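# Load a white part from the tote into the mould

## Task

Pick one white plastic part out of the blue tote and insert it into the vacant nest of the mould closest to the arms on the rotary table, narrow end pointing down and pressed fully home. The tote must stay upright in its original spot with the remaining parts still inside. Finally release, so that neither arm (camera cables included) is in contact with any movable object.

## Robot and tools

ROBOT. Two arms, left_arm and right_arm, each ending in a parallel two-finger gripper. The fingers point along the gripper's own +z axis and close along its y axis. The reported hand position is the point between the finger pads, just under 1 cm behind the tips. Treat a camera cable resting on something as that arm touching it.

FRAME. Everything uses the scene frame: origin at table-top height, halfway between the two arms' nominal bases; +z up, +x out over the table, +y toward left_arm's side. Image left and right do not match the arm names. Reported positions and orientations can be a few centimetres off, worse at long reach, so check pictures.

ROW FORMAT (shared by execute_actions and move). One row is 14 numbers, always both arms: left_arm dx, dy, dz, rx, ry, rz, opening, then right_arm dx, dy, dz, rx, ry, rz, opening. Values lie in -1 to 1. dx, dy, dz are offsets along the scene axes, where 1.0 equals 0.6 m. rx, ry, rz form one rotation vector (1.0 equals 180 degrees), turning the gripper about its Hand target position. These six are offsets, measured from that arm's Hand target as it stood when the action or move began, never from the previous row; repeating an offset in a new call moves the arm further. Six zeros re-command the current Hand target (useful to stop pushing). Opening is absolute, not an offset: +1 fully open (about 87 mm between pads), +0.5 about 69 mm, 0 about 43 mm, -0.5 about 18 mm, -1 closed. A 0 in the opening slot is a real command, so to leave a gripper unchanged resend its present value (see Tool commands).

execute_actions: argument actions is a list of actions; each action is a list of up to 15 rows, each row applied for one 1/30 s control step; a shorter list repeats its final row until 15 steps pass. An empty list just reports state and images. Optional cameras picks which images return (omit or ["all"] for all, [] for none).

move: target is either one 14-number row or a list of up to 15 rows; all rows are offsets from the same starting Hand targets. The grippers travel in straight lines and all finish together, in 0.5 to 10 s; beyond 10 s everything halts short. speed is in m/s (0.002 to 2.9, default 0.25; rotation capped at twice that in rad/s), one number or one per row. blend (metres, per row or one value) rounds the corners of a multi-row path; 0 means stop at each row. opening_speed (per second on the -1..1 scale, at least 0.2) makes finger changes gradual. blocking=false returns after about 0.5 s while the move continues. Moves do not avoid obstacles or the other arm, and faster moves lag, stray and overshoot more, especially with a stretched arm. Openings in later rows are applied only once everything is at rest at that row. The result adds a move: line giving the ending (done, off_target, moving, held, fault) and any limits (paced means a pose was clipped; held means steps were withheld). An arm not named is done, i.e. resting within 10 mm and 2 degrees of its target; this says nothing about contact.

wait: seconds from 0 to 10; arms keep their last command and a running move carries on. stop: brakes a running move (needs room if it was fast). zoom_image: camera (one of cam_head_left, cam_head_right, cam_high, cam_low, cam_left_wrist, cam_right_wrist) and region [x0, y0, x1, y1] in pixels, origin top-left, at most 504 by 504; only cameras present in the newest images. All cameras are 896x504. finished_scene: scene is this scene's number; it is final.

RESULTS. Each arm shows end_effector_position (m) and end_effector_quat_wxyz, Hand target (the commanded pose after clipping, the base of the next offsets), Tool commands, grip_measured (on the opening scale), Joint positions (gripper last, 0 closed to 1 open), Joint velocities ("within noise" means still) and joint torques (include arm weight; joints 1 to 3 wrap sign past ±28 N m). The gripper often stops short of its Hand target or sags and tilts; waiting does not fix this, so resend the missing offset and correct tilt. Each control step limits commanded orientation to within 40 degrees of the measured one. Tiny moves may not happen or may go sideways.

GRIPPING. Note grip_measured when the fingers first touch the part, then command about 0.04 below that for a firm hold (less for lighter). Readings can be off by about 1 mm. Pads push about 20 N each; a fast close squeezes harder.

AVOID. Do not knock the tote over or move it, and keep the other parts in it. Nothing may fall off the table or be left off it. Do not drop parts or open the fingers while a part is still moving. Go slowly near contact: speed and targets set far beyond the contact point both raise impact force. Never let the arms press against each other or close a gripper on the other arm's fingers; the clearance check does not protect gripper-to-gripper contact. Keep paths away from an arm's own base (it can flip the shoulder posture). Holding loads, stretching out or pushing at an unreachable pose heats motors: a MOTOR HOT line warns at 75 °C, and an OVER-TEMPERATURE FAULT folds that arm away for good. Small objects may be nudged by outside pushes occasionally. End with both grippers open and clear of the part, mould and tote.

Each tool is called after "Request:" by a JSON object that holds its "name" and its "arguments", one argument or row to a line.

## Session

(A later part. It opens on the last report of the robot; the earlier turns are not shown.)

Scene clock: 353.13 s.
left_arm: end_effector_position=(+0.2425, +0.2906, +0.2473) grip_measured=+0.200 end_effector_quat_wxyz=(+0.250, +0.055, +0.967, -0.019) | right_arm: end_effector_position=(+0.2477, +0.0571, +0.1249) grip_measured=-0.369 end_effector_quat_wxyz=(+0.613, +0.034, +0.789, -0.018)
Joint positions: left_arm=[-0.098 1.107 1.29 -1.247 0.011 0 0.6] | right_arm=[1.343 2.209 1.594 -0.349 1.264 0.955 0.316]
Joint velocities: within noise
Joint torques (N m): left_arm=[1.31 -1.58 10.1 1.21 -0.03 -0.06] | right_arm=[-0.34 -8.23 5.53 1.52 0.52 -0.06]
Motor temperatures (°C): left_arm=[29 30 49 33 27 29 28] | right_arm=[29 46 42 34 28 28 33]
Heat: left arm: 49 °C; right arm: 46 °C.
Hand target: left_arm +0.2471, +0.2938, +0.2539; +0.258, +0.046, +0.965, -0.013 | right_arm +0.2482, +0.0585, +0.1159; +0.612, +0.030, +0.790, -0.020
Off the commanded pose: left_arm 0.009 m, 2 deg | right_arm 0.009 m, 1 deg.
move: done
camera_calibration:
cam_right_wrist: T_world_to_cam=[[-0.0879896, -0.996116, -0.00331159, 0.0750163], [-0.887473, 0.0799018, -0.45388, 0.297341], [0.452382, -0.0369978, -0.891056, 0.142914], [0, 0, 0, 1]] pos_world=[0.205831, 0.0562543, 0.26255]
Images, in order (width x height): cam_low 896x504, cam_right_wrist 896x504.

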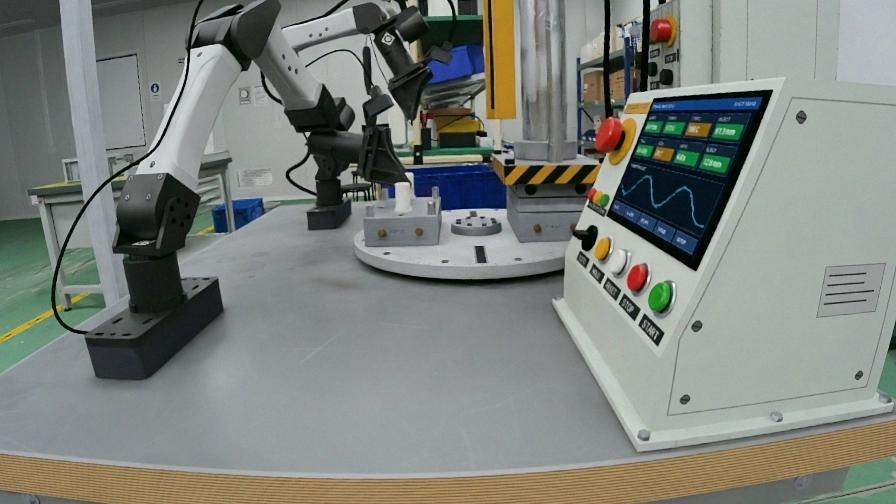

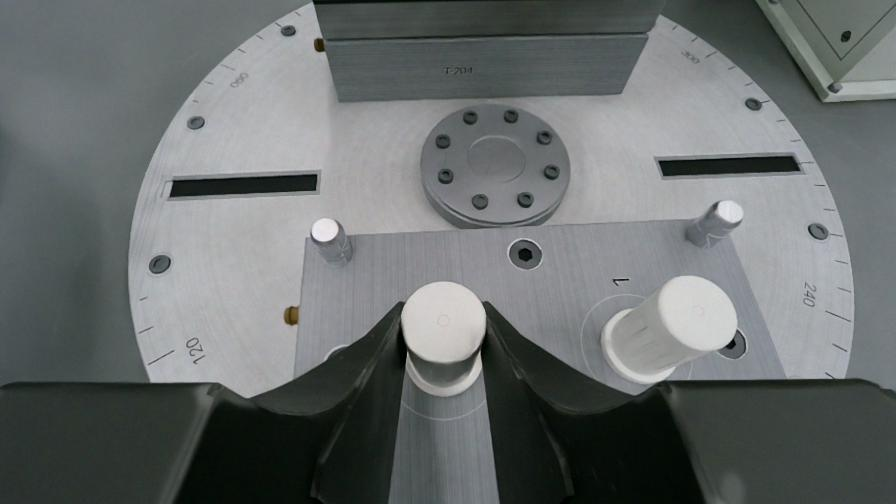

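Request:
{"name": "move", "arguments": {
  "target": [0,0,0,0,0,0,0.2,0,-0.001,-0.005,0,0,0,-0.5],
  "speed": 0.03,
  "cameras": []
}}

Request:
{"name": "move", "arguments": {
  "target": [0,0,0,0,0,0,0.2,0,0,-0.006,0,0,0,-0.5],
  "speed": 0.03,
  "cameras": ["cam_low"]
}}

Request:
{"name": "zoom_image", "arguments": {
  "camera": "cam_low",
  "region": [385, 160, 425, 220]
}}

Scene clock: 359.47 s.
left_arm: end_effector_position=(+0.2425, +0.2906, +0.2473) grip_measured=+0.200 end_effector_quat_wxyz=(+0.250, +0.055, +0.967, -0.019) | right_arm: end_effector_position=(+0.2477, +0.0569, +0.1235) grip_measured=-0.369 end_effector_quat_wxyz=(+0.613, +0.035, +0.789, -0.017)
Joint positions: left_arm=[-0.098 1.107 1.29 -1.247 0.011 0 0.6] | right_arm=[1.343 2.209 1.587 -0.338 1.264 0.955 0.316]
Joint velocities: within noise
Joint torques (N m): left_arm=[1.31 -1.58 10.1 1.21 -0.03 -0.06] | right_arm=[-0.42 -8.14 5.42 1.49 0.51 -0.09]
Motor temperatures (°C): left_arm=[29 30 49 33 27 29 28] | right_arm=[29 47 42 34 28 28 33]
Heat: left arm: 49 °C; right arm: 47 °C.
Hand target: left_arm +0.2471, +0.2938, +0.2539; +0.258, +0.046, +0.965, -0.013 | right_arm +0.2482, +0.0580, +0.1130; +0.612, +0.030, +0.790, -0.020
Off the commanded pose: left_arm 0.009 m, 2 deg | right_arm 0.011 m, 1 deg.
move: off_target (right_arm)
No camera images: "cameras" was empty.

Scene clock: 360.23 s.
left_arm: end_effector_position=(+0.2425, +0.2906, +0.2473) grip_measured=+0.200 end_effector_quat_wxyz=(+0.250, +0.055, +0.967, -0.019) | right_arm: end_effector_position=(+0.2477, +0.0571, +0.1189) grip_measured=-0.369 end_effector_quat_wxyz=(+0.613, +0.035, +0.789, -0.017)
Joint positions: left_arm=[-0.098 1.107 1.29 -1.247 0.011 0 0.6] | right_arm=[1.343 2.217 1.581 -0.325 1.264 0.955 0.316]
Joint velocities: within noise
Joint torques (N m): left_arm=[1.32 -1.58 10.1 1.21 -0.02 -0.06] | right_arm=[-0.42 -8.4 5.37 1.54 0.5 -0.09]
Motor temperatures (°C): left_arm=[29 30 49 33 27 29 28] | right_arm=[29 47 42 34 28 28 33]
Heat: left arm: 49 °C; right arm: 47 °C.
Hand target: left_arm +0.2471, +0.2938, +0.2539; +0.258, +0.046, +0.965, -0.013 | right_arm +0.2482, +0.0580, +0.1094; +0.612, +0.030, +0.790, -0.020
Off the commanded pose: left_arm 0.009 m, 2 deg | right_arm 0.010 m, 1 deg.
move: done
Images, in order (width x height): cam_low 896x504.

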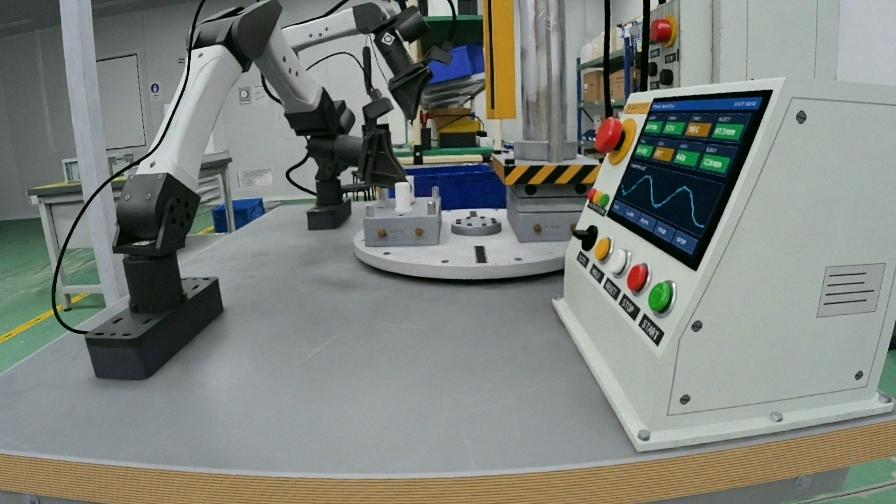

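Scaled by 8.400 from the camera's 896x504 image, which has a finer 1280x720 frame.

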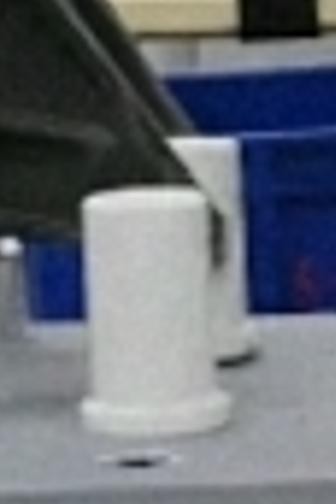

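Request:
{"name": "move", "arguments": {
  "target": [0,0,0,0,0,0,0.2,0,0,-0.006,0,0,0,-0.5],
  "speed": 0.03,
  "cameras": ["cam_low"]
}}

Request:
{"name": "zoom_image", "arguments": {
  "camera": "cam_low",
  "region": [385, 160, 425, 220]
}}

Request:
{"name": "move", "arguments": {
  "target": [0,0,0,0,0,0,0.2,0,0,-0.005,0,0,0,-0.5],
  "speed": 0.03,
  "cameras": ["cam_low","cam_right_wrist"]
}}

Request:
{"name": "zoom_image", "arguments": {
  "camera": "cam_low",
  "region": [385, 160, 425, 220]
}}

Scene clock: 368.47 s.
left_arm: end_effector_position=(+0.2425, +0.2906, +0.2473) grip_measured=+0.200 end_effector_quat_wxyz=(+0.250, +0.055, +0.967, -0.019) | right_arm: end_effector_position=(+0.2479, +0.0573, +0.1169) grip_measured=-0.369 end_effector_quat_wxyz=(+0.613, +0.036, +0.789, -0.016)
Joint positions: left_arm=[-0.098 1.107 1.29 -1.247 0.011 0 0.6] | right_arm=[1.343 2.22 1.576 -0.314 1.264 0.955 0.316]
Joint velocities: within noise
Joint torques (N m): left_arm=[1.35 -1.58 10.07 1.21 -0.02 -0.05] | right_arm=[-0.39 -8.16 5.37 1.5 0.49 -0.09]
Motor temperatures (°C): left_arm=[29 30 49 33 27 29 28] | right_arm=[29 48 42 34 28 28 33]
Heat: left arm: 49 °C; right arm: 48 °C.
Hand target: left_arm +0.2471, +0.2938, +0.2539; +0.258, +0.046, +0.965, -0.013 | right_arm +0.2481, +0.0579, +0.1056; +0.612, +0.030, +0.790, -0.021
Off the commanded pose: left_arm 0.009 m, 2 deg | right_arm 0.011 m, 1 deg.
move: off_target (right_arm)
Images, in order (width x height): cam_low 896x504.

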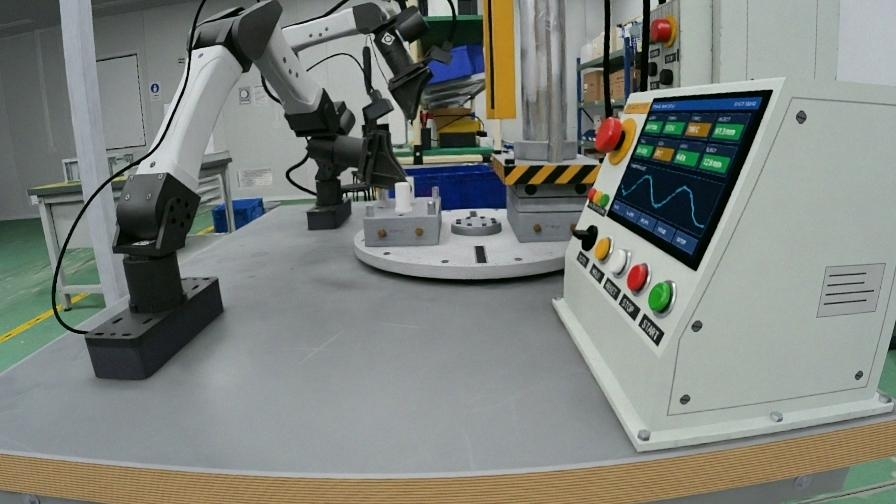

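Scaled by 8.400 from the camera's 896x504 image, which has a finer 1280x720 frame.

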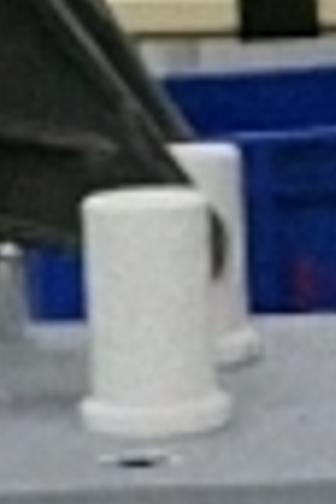

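Scene clock: 369.20 s.
left_arm: end_effector_position=(+0.2425, +0.2906, +0.2473) grip_measured=+0.200 end_effector_quat_wxyz=(+0.250, +0.055, +0.967, -0.019) | right_arm: end_effector_position=(+0.2481, +0.0574, +0.1167) grip_measured=-0.369 end_effector_quat_wxyz=(+0.614, +0.037, +0.788, -0.015)
Joint positions: left_arm=[-0.098 1.107 1.29 -1.247 0.011 0 0.6] | right_arm=[1.343 2.22 1.572 -0.306 1.266 0.953 0.316]
Joint velocities: within noise
Joint torques (N m): left_arm=[1.32 -1.58 10.11 1.22 -0.02 -0.06] | right_arm=[-0.44 -7.73 5.07 1.53 0.49 -0.08]
Motor temperatures (°C): left_arm=[29 30 49 33 27 29 28] | right_arm=[29 48 42 34 28 28 33]
Heat: left arm: 49 °C; right arm: 48 °C.
Hand target: left_arm +0.2471, +0.2938, +0.2539; +0.258, +0.046, +0.965, -0.013 | right_arm +0.2482, +0.0579, +0.1027; +0.612, +0.030, +0.790, -0.020
Off the commanded pose: left_arm 0.009 m, 2 deg | right_arm 0.014 m, 1 deg.
move: off_target (right_arm)
camera_calibration:
cam_right_wrist: T_world_to_cam=[[-0.088925, -0.995974, -0.0113377, 0.0765772], [-0.885303, 0.0842497, -0.45732, 0.293484], [0.456434, -0.0306299, -0.88923, 0.133883], [0, 0, 0, 1]] pos_world=[0.205523, 0.0556438, 0.254137]
Images, in order (width x height): cam_low 896x504, cam_right_wrist 896x504.

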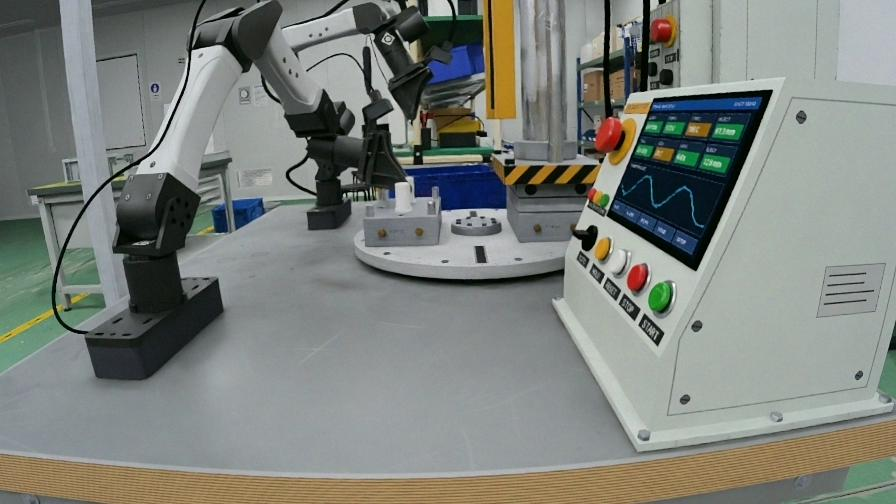

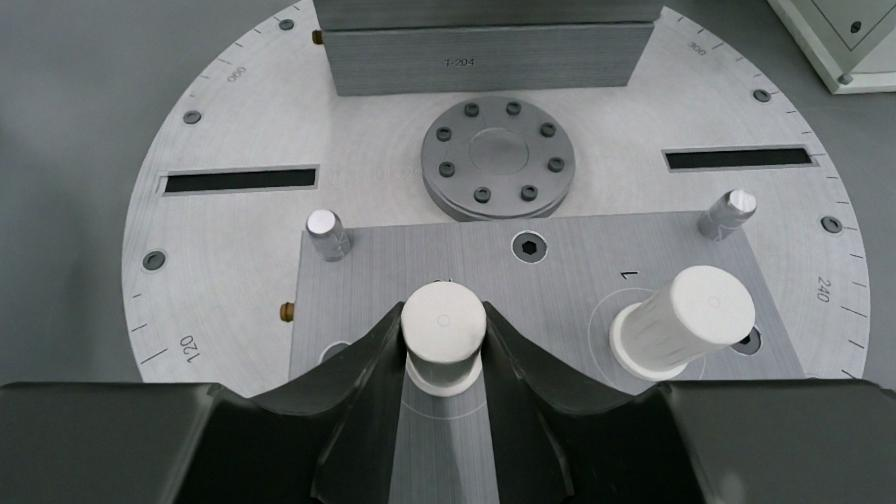

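Scaled by 8.400 from the camera's 896x504 image, which has a finer 1280x720 frame.

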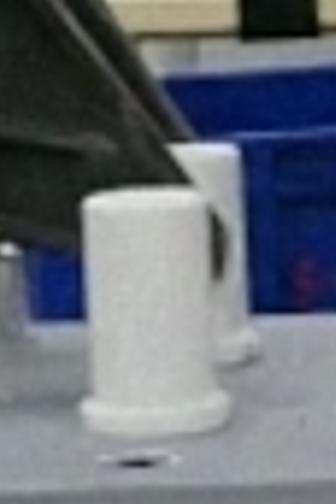

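Request:
{"name": "move", "arguments": {
  "target": [0,0,0,0,0,0,0.2,0,0,0.016,0,0,0,-0.5],
  "speed": 0.03,
  "cameras": []
}}

Request:
{"name": "move", "arguments": {
  "target": [0,0,0,0,0,0,0.2,0,0,0,0,0,0,0.0],
  "opening_speed": 0.3,
  "cameras": ["cam_right_wrist","cam_low"]
}}

Request:
{"name": "zoom_image", "arguments": {
  "camera": "cam_low",
  "region": [385, 160, 425, 220]
}}

Scene clock: 381.03 s.
left_arm: end_effector_position=(+0.2425, +0.2906, +0.2473) grip_measured=+0.200 end_effector_quat_wxyz=(+0.250, +0.055, +0.967, -0.019) | right_arm: end_effector_position=(+0.2481, +0.0573, +0.1167) grip_measured=-0.369 end_effector_quat_wxyz=(+0.615, +0.037, +0.788, -0.016)
Joint positions: left_arm=[-0.098 1.107 1.29 -1.247 0.011 0 0.6] | right_arm=[1.343 2.22 1.572 -0.305 1.267 0.951 0.316]
Joint velocities: within noise
Joint torques (N m): left_arm=[1.35 -1.55 10.09 1.21 -0.03 -0.05] | right_arm=[-0.42 -8.94 6.54 1.22 0.46 -0.06]
Motor temperatures (°C): left_arm=[29 30 49 33 27 29 28] | right_arm=[29 48 41 34 28 28 33]
Heat: left arm: 49 °C; right arm: 48 °C.
Hand target: left_arm +0.2471, +0.2938, +0.2539; +0.258, +0.046, +0.965, -0.013 | right_arm +0.2482, +0.0579, +0.1123; +0.612, +0.030, +0.790, -0.020
Off the commanded pose: left_arm 0.009 m, 2 deg | right_arm 0.004 m, 1 deg.
move: done
No camera images: "cameras" was empty.

Scene clock: 382.90 s.
left_arm: end_effector_position=(+0.2425, +0.2906, +0.2473) grip_measured=+0.200 end_effector_quat_wxyz=(+0.250, +0.055, +0.967, -0.019) | right_arm: end_effector_position=(+0.2481, +0.0573, +0.1167) grip_measured=+0.000 end_effector_quat_wxyz=(+0.615, +0.037, +0.788, -0.016)
Joint positions: left_arm=[-0.098 1.107 1.29 -1.247 0.011 0 0.6] | right_arm=[1.343 2.22 1.572 -0.305 1.267 0.951 0.5]
Joint velocities: within noise
Joint torques (N m): left_arm=[1.33 -1.59 10.1 1.21 -0.02 -0.06] | right_arm=[-0.39 -8.9 6.6 1.21 0.48 -0.07]
Motor temperatures (°C): left_arm=[29 30 49 33 27 29 28] | right_arm=[29 48 41 34 28 28 33]
Heat: left arm: 49 °C; right arm: 48 °C.
Hand target: left_arm +0.2471, +0.2938, +0.2539; +0.258, +0.046, +0.965, -0.013 | right_arm +0.2482, +0.0579, +0.1123; +0.612, +0.030, +0.790, -0.020
Off the commanded pose: left_arm 0.009 m, 2 deg | right_arm 0.004 m, 1 deg.
move: done
camera_calibration:
cam_right_wrist: T_world_to_cam=[[-0.0887476, -0.996002, -0.0101546, 0.0762433], [-0.885202, 0.0835407, -0.457644, 0.293586], [0.456663, -0.031626, -0.889077, 0.133855], [0, 0, 0, 1]] pos_world=[0.205523, 0.0556454, 0.254139]
Images, in order (width x height): cam_low 896x504, cam_right_wrist 896x504.

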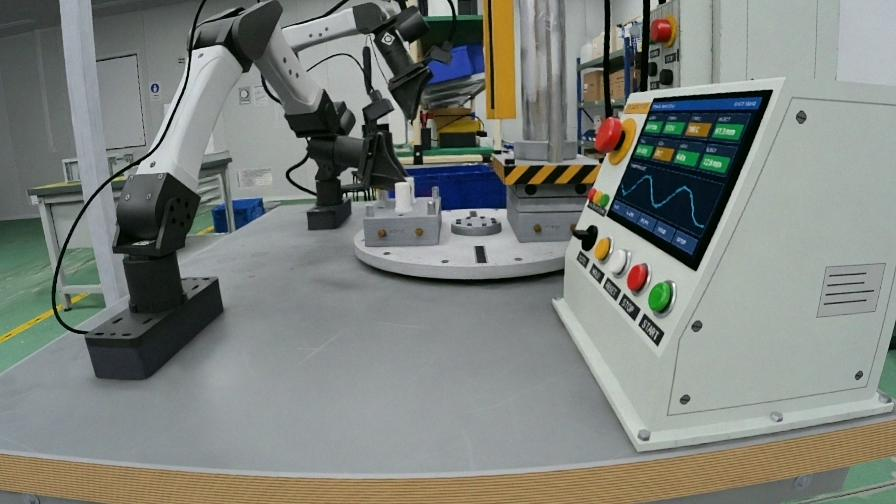

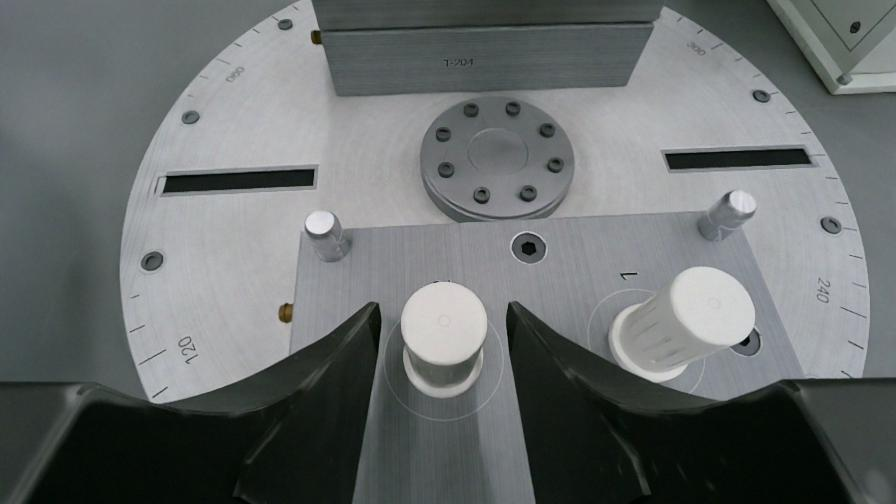

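Scaled by 8.400 from the camera's 896x504 image, which has a finer 1280x720 frame.

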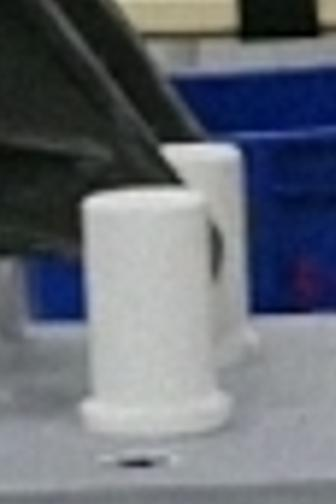

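Request:
{"name": "move", "arguments": {
  "target": [
    [0,0,0,0,0,0,0.2,-0.02,0.002,0.012,0,0,0,0.0],
    [0,0,0,0,0,0,0.2,-0.1,0.009,0.035,0,0,0,0.0],
    [0,0,0,0,0,0,0.2,-0.17,-0.1,0.15,0,0,0,0.0]
  ],
  "speed": [0.05,0.06,0.15]
}}

Request:
{"name": "zoom_image", "arguments": {
  "camera": "cam_low",
  "region": [360, 160, 460, 260]
}}

Request:
{"name": "zoom_image", "arguments": {
  "camera": "cam_right_wrist",
  "region": [100, 80, 600, 450]
}}

Scene clock: 391.80 s.
left_arm: end_effector_position=(+0.2425, +0.2906, +0.2473) grip_measured=+0.200 end_effector_quat_wxyz=(+0.250, +0.055, +0.967, -0.019) | right_arm: end_effector_position=(+0.1469, -0.0060, +0.1976) grip_measured=+0.000 end_effector_quat_wxyz=(+0.608, +0.026, +0.793, -0.025)
Joint positions: left_arm=[-0.098 1.107 1.29 -1.247 0.011 0 0.6] | right_arm=[1.559 2.036 1.679 -1.36 1.307 1.713 0.5]
Joint velocities: within noise
Joint torques (N m): left_arm=[1.35 -1.58 10.09 1.22 -0.03 -0.05] | right_arm=[-0.01 -7.61 7.92 -0.11 0.69 0.15]
Motor temperatures (°C): left_arm=[29 30 50 33 27 29 28] | right_arm=[29 49 41 33 28 28 32]
Heat: left arm: 50 °C; right arm: 49 °C.
Hand target: left_arm +0.2471, +0.2938, +0.2539; +0.258, +0.046, +0.965, -0.013 | right_arm +0.1462, -0.0021, +0.2022; +0.612, +0.030, +0.790, -0.021
Off the commanded pose: left_arm 0.009 m, 2 deg | right_arm 0.006 m, 1 deg.
move: done
camera_calibration:
cam_left_wrist: T_world_to_cam=[[-0.113063, -0.993401, 0.0192457, 0.308044], [-0.924017, 0.112247, 0.365505, 0.122735], [-0.365253, 0.0235417, -0.93061, 0.446746], [0, 0, 0, 1]] pos_world=[0.311413, 0.281717, 0.364957]
cam_right_wrist: T_world_to_cam=[[-0.0838922, -0.996296, 0.0188945, -0.00139544], [-0.893104, 0.0667662, -0.444868, 0.244857], [0.441959, -0.0541957, -0.895397, 0.253216], [0, 0, 0, 1]] pos_world=[0.106654, -0.0040152, 0.335684]

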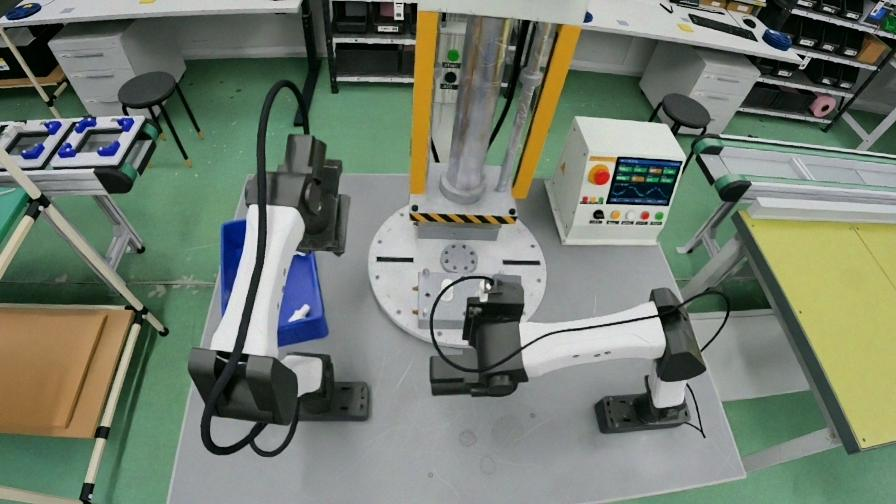

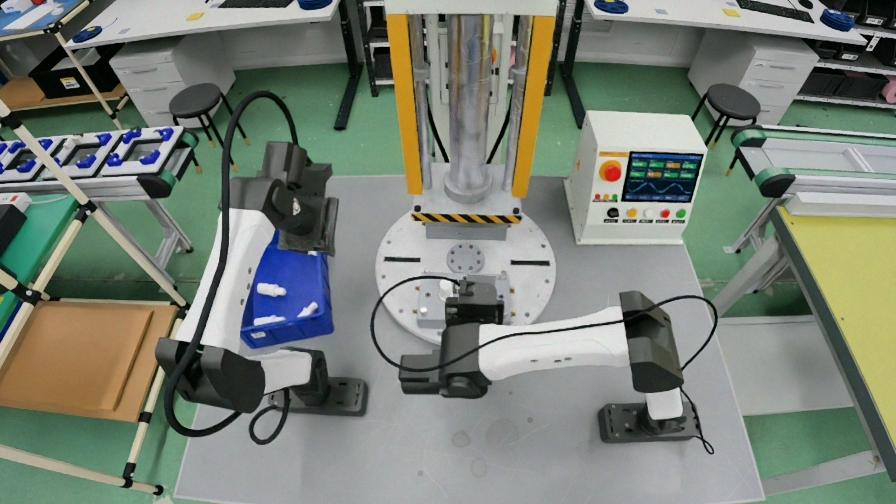

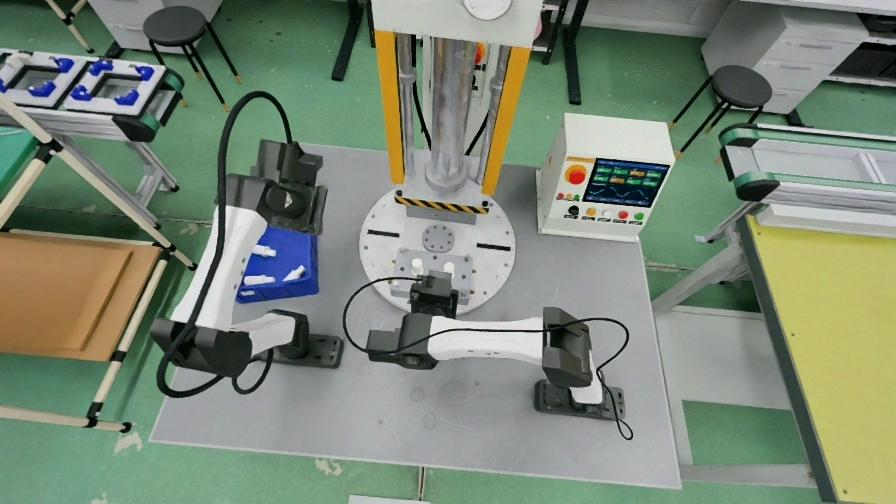

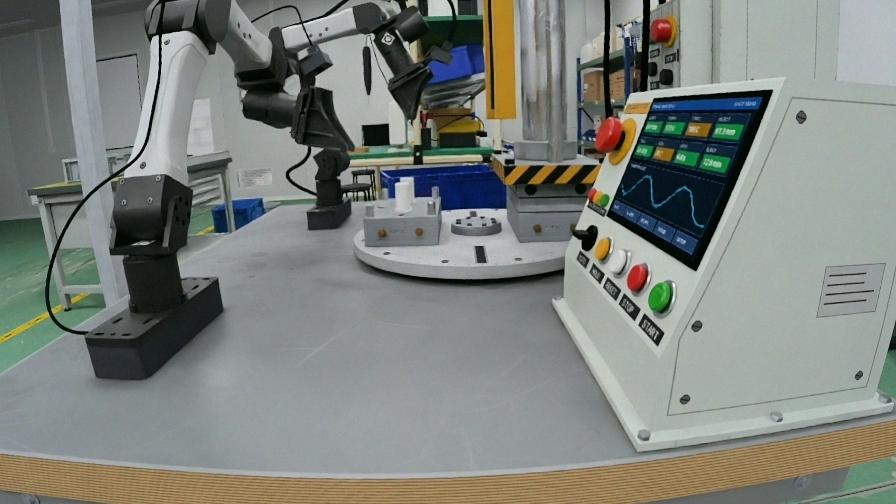

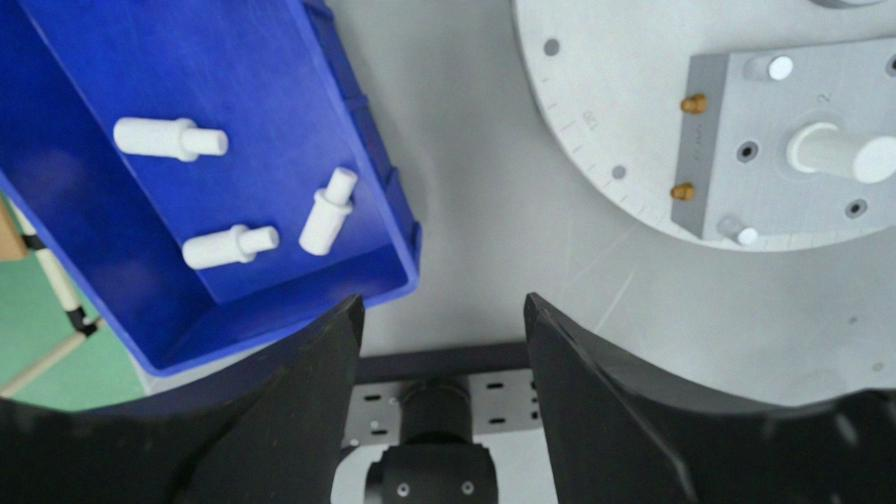

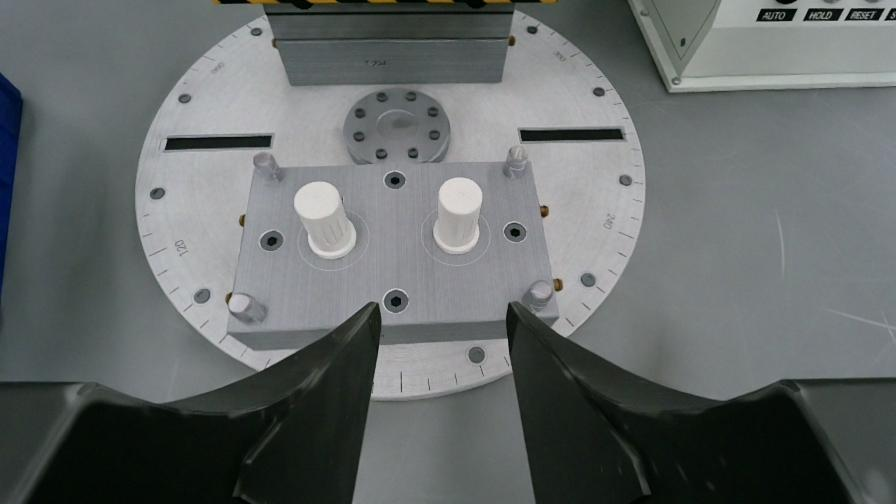

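Scaled by 5.040 from the camera's 896x504 image, which has a finer 1280x720 frame.

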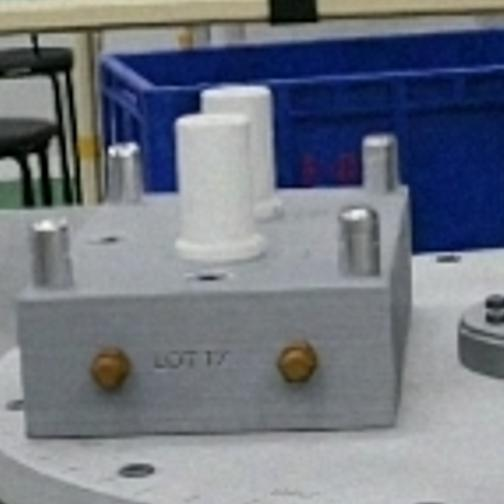

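Scaled by 1.008 from the camera's 896x504 image, which has a finer 1280x720 frame.

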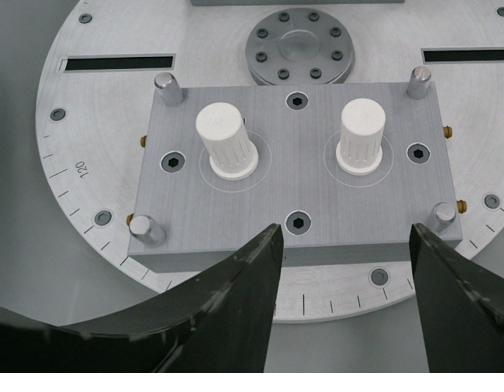

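Request:
{"name": "move", "arguments": {
  "target": [0,0,0,0,0,0,0.2,-0.02,-0.2,0.06,0,0,0,0.0],
  "speed": 0.2,
  "cameras": ["cam_head_right","cam_low"]
}}

Scene clock: 397.47 s.
left_arm: end_effector_position=(+0.2425, +0.2906, +0.2473) grip_measured=+0.200 end_effector_quat_wxyz=(+0.250, +0.055, +0.967, -0.019) | right_arm: end_effector_position=(+0.1356, -0.1184, +0.2351) grip_measured=+0.000 end_effector_quat_wxyz=(+0.611, +0.029, +0.791, -0.023)
Joint positions: left_arm=[-0.098 1.107 1.29 -1.247 0.011 0 0.6] | right_arm=[1.589 1.619 1.29 -1.499 1.307 1.836 0.5]
Joint velocities: within noise
Joint torques (N m): left_arm=[1.33 -1.57 10.1 1.21 -0.02 -0.06] | right_arm=[0.1 -6.12 4.92 -0.28 0.6 0.12]
Motor temperatures (°C): left_arm=[29 30 50 33 27 29 28] | right_arm=[29 49 41 33 28 28 32]
Heat: left arm: 50 °C; right arm: 49 °C.
Hand target: left_arm +0.2471, +0.2938, +0.2539; +0.258, +0.046, +0.965, -0.013 | right_arm +0.1342, -0.1221, +0.2381; +0.612, +0.030, +0.790, -0.021
Off the commanded pose: left_arm 0.009 m, 2 deg | right_arm 0.005 m, 0 deg.
move: done
Images, in order (width x height): cam_head_right 896x504, cam_low 896x504.

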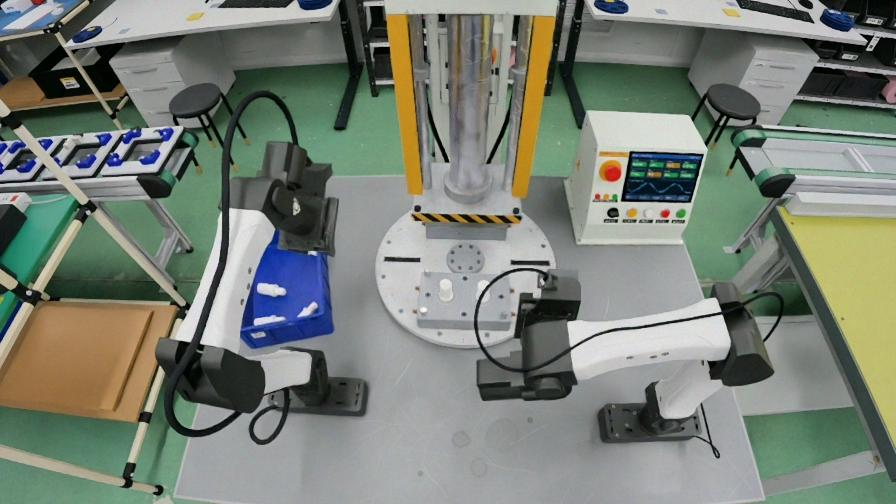

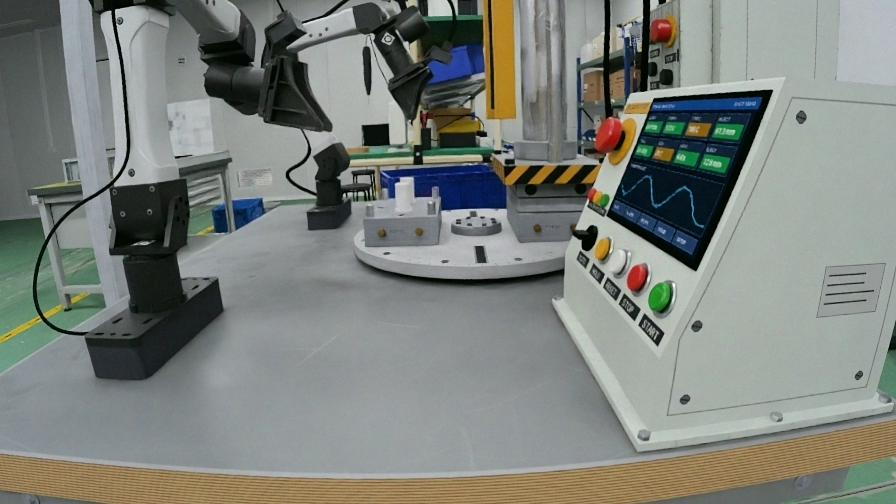

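Request:
{"name": "finished_scene", "arguments": {
  "scene": 2
}}

The scene is finished: the task was done.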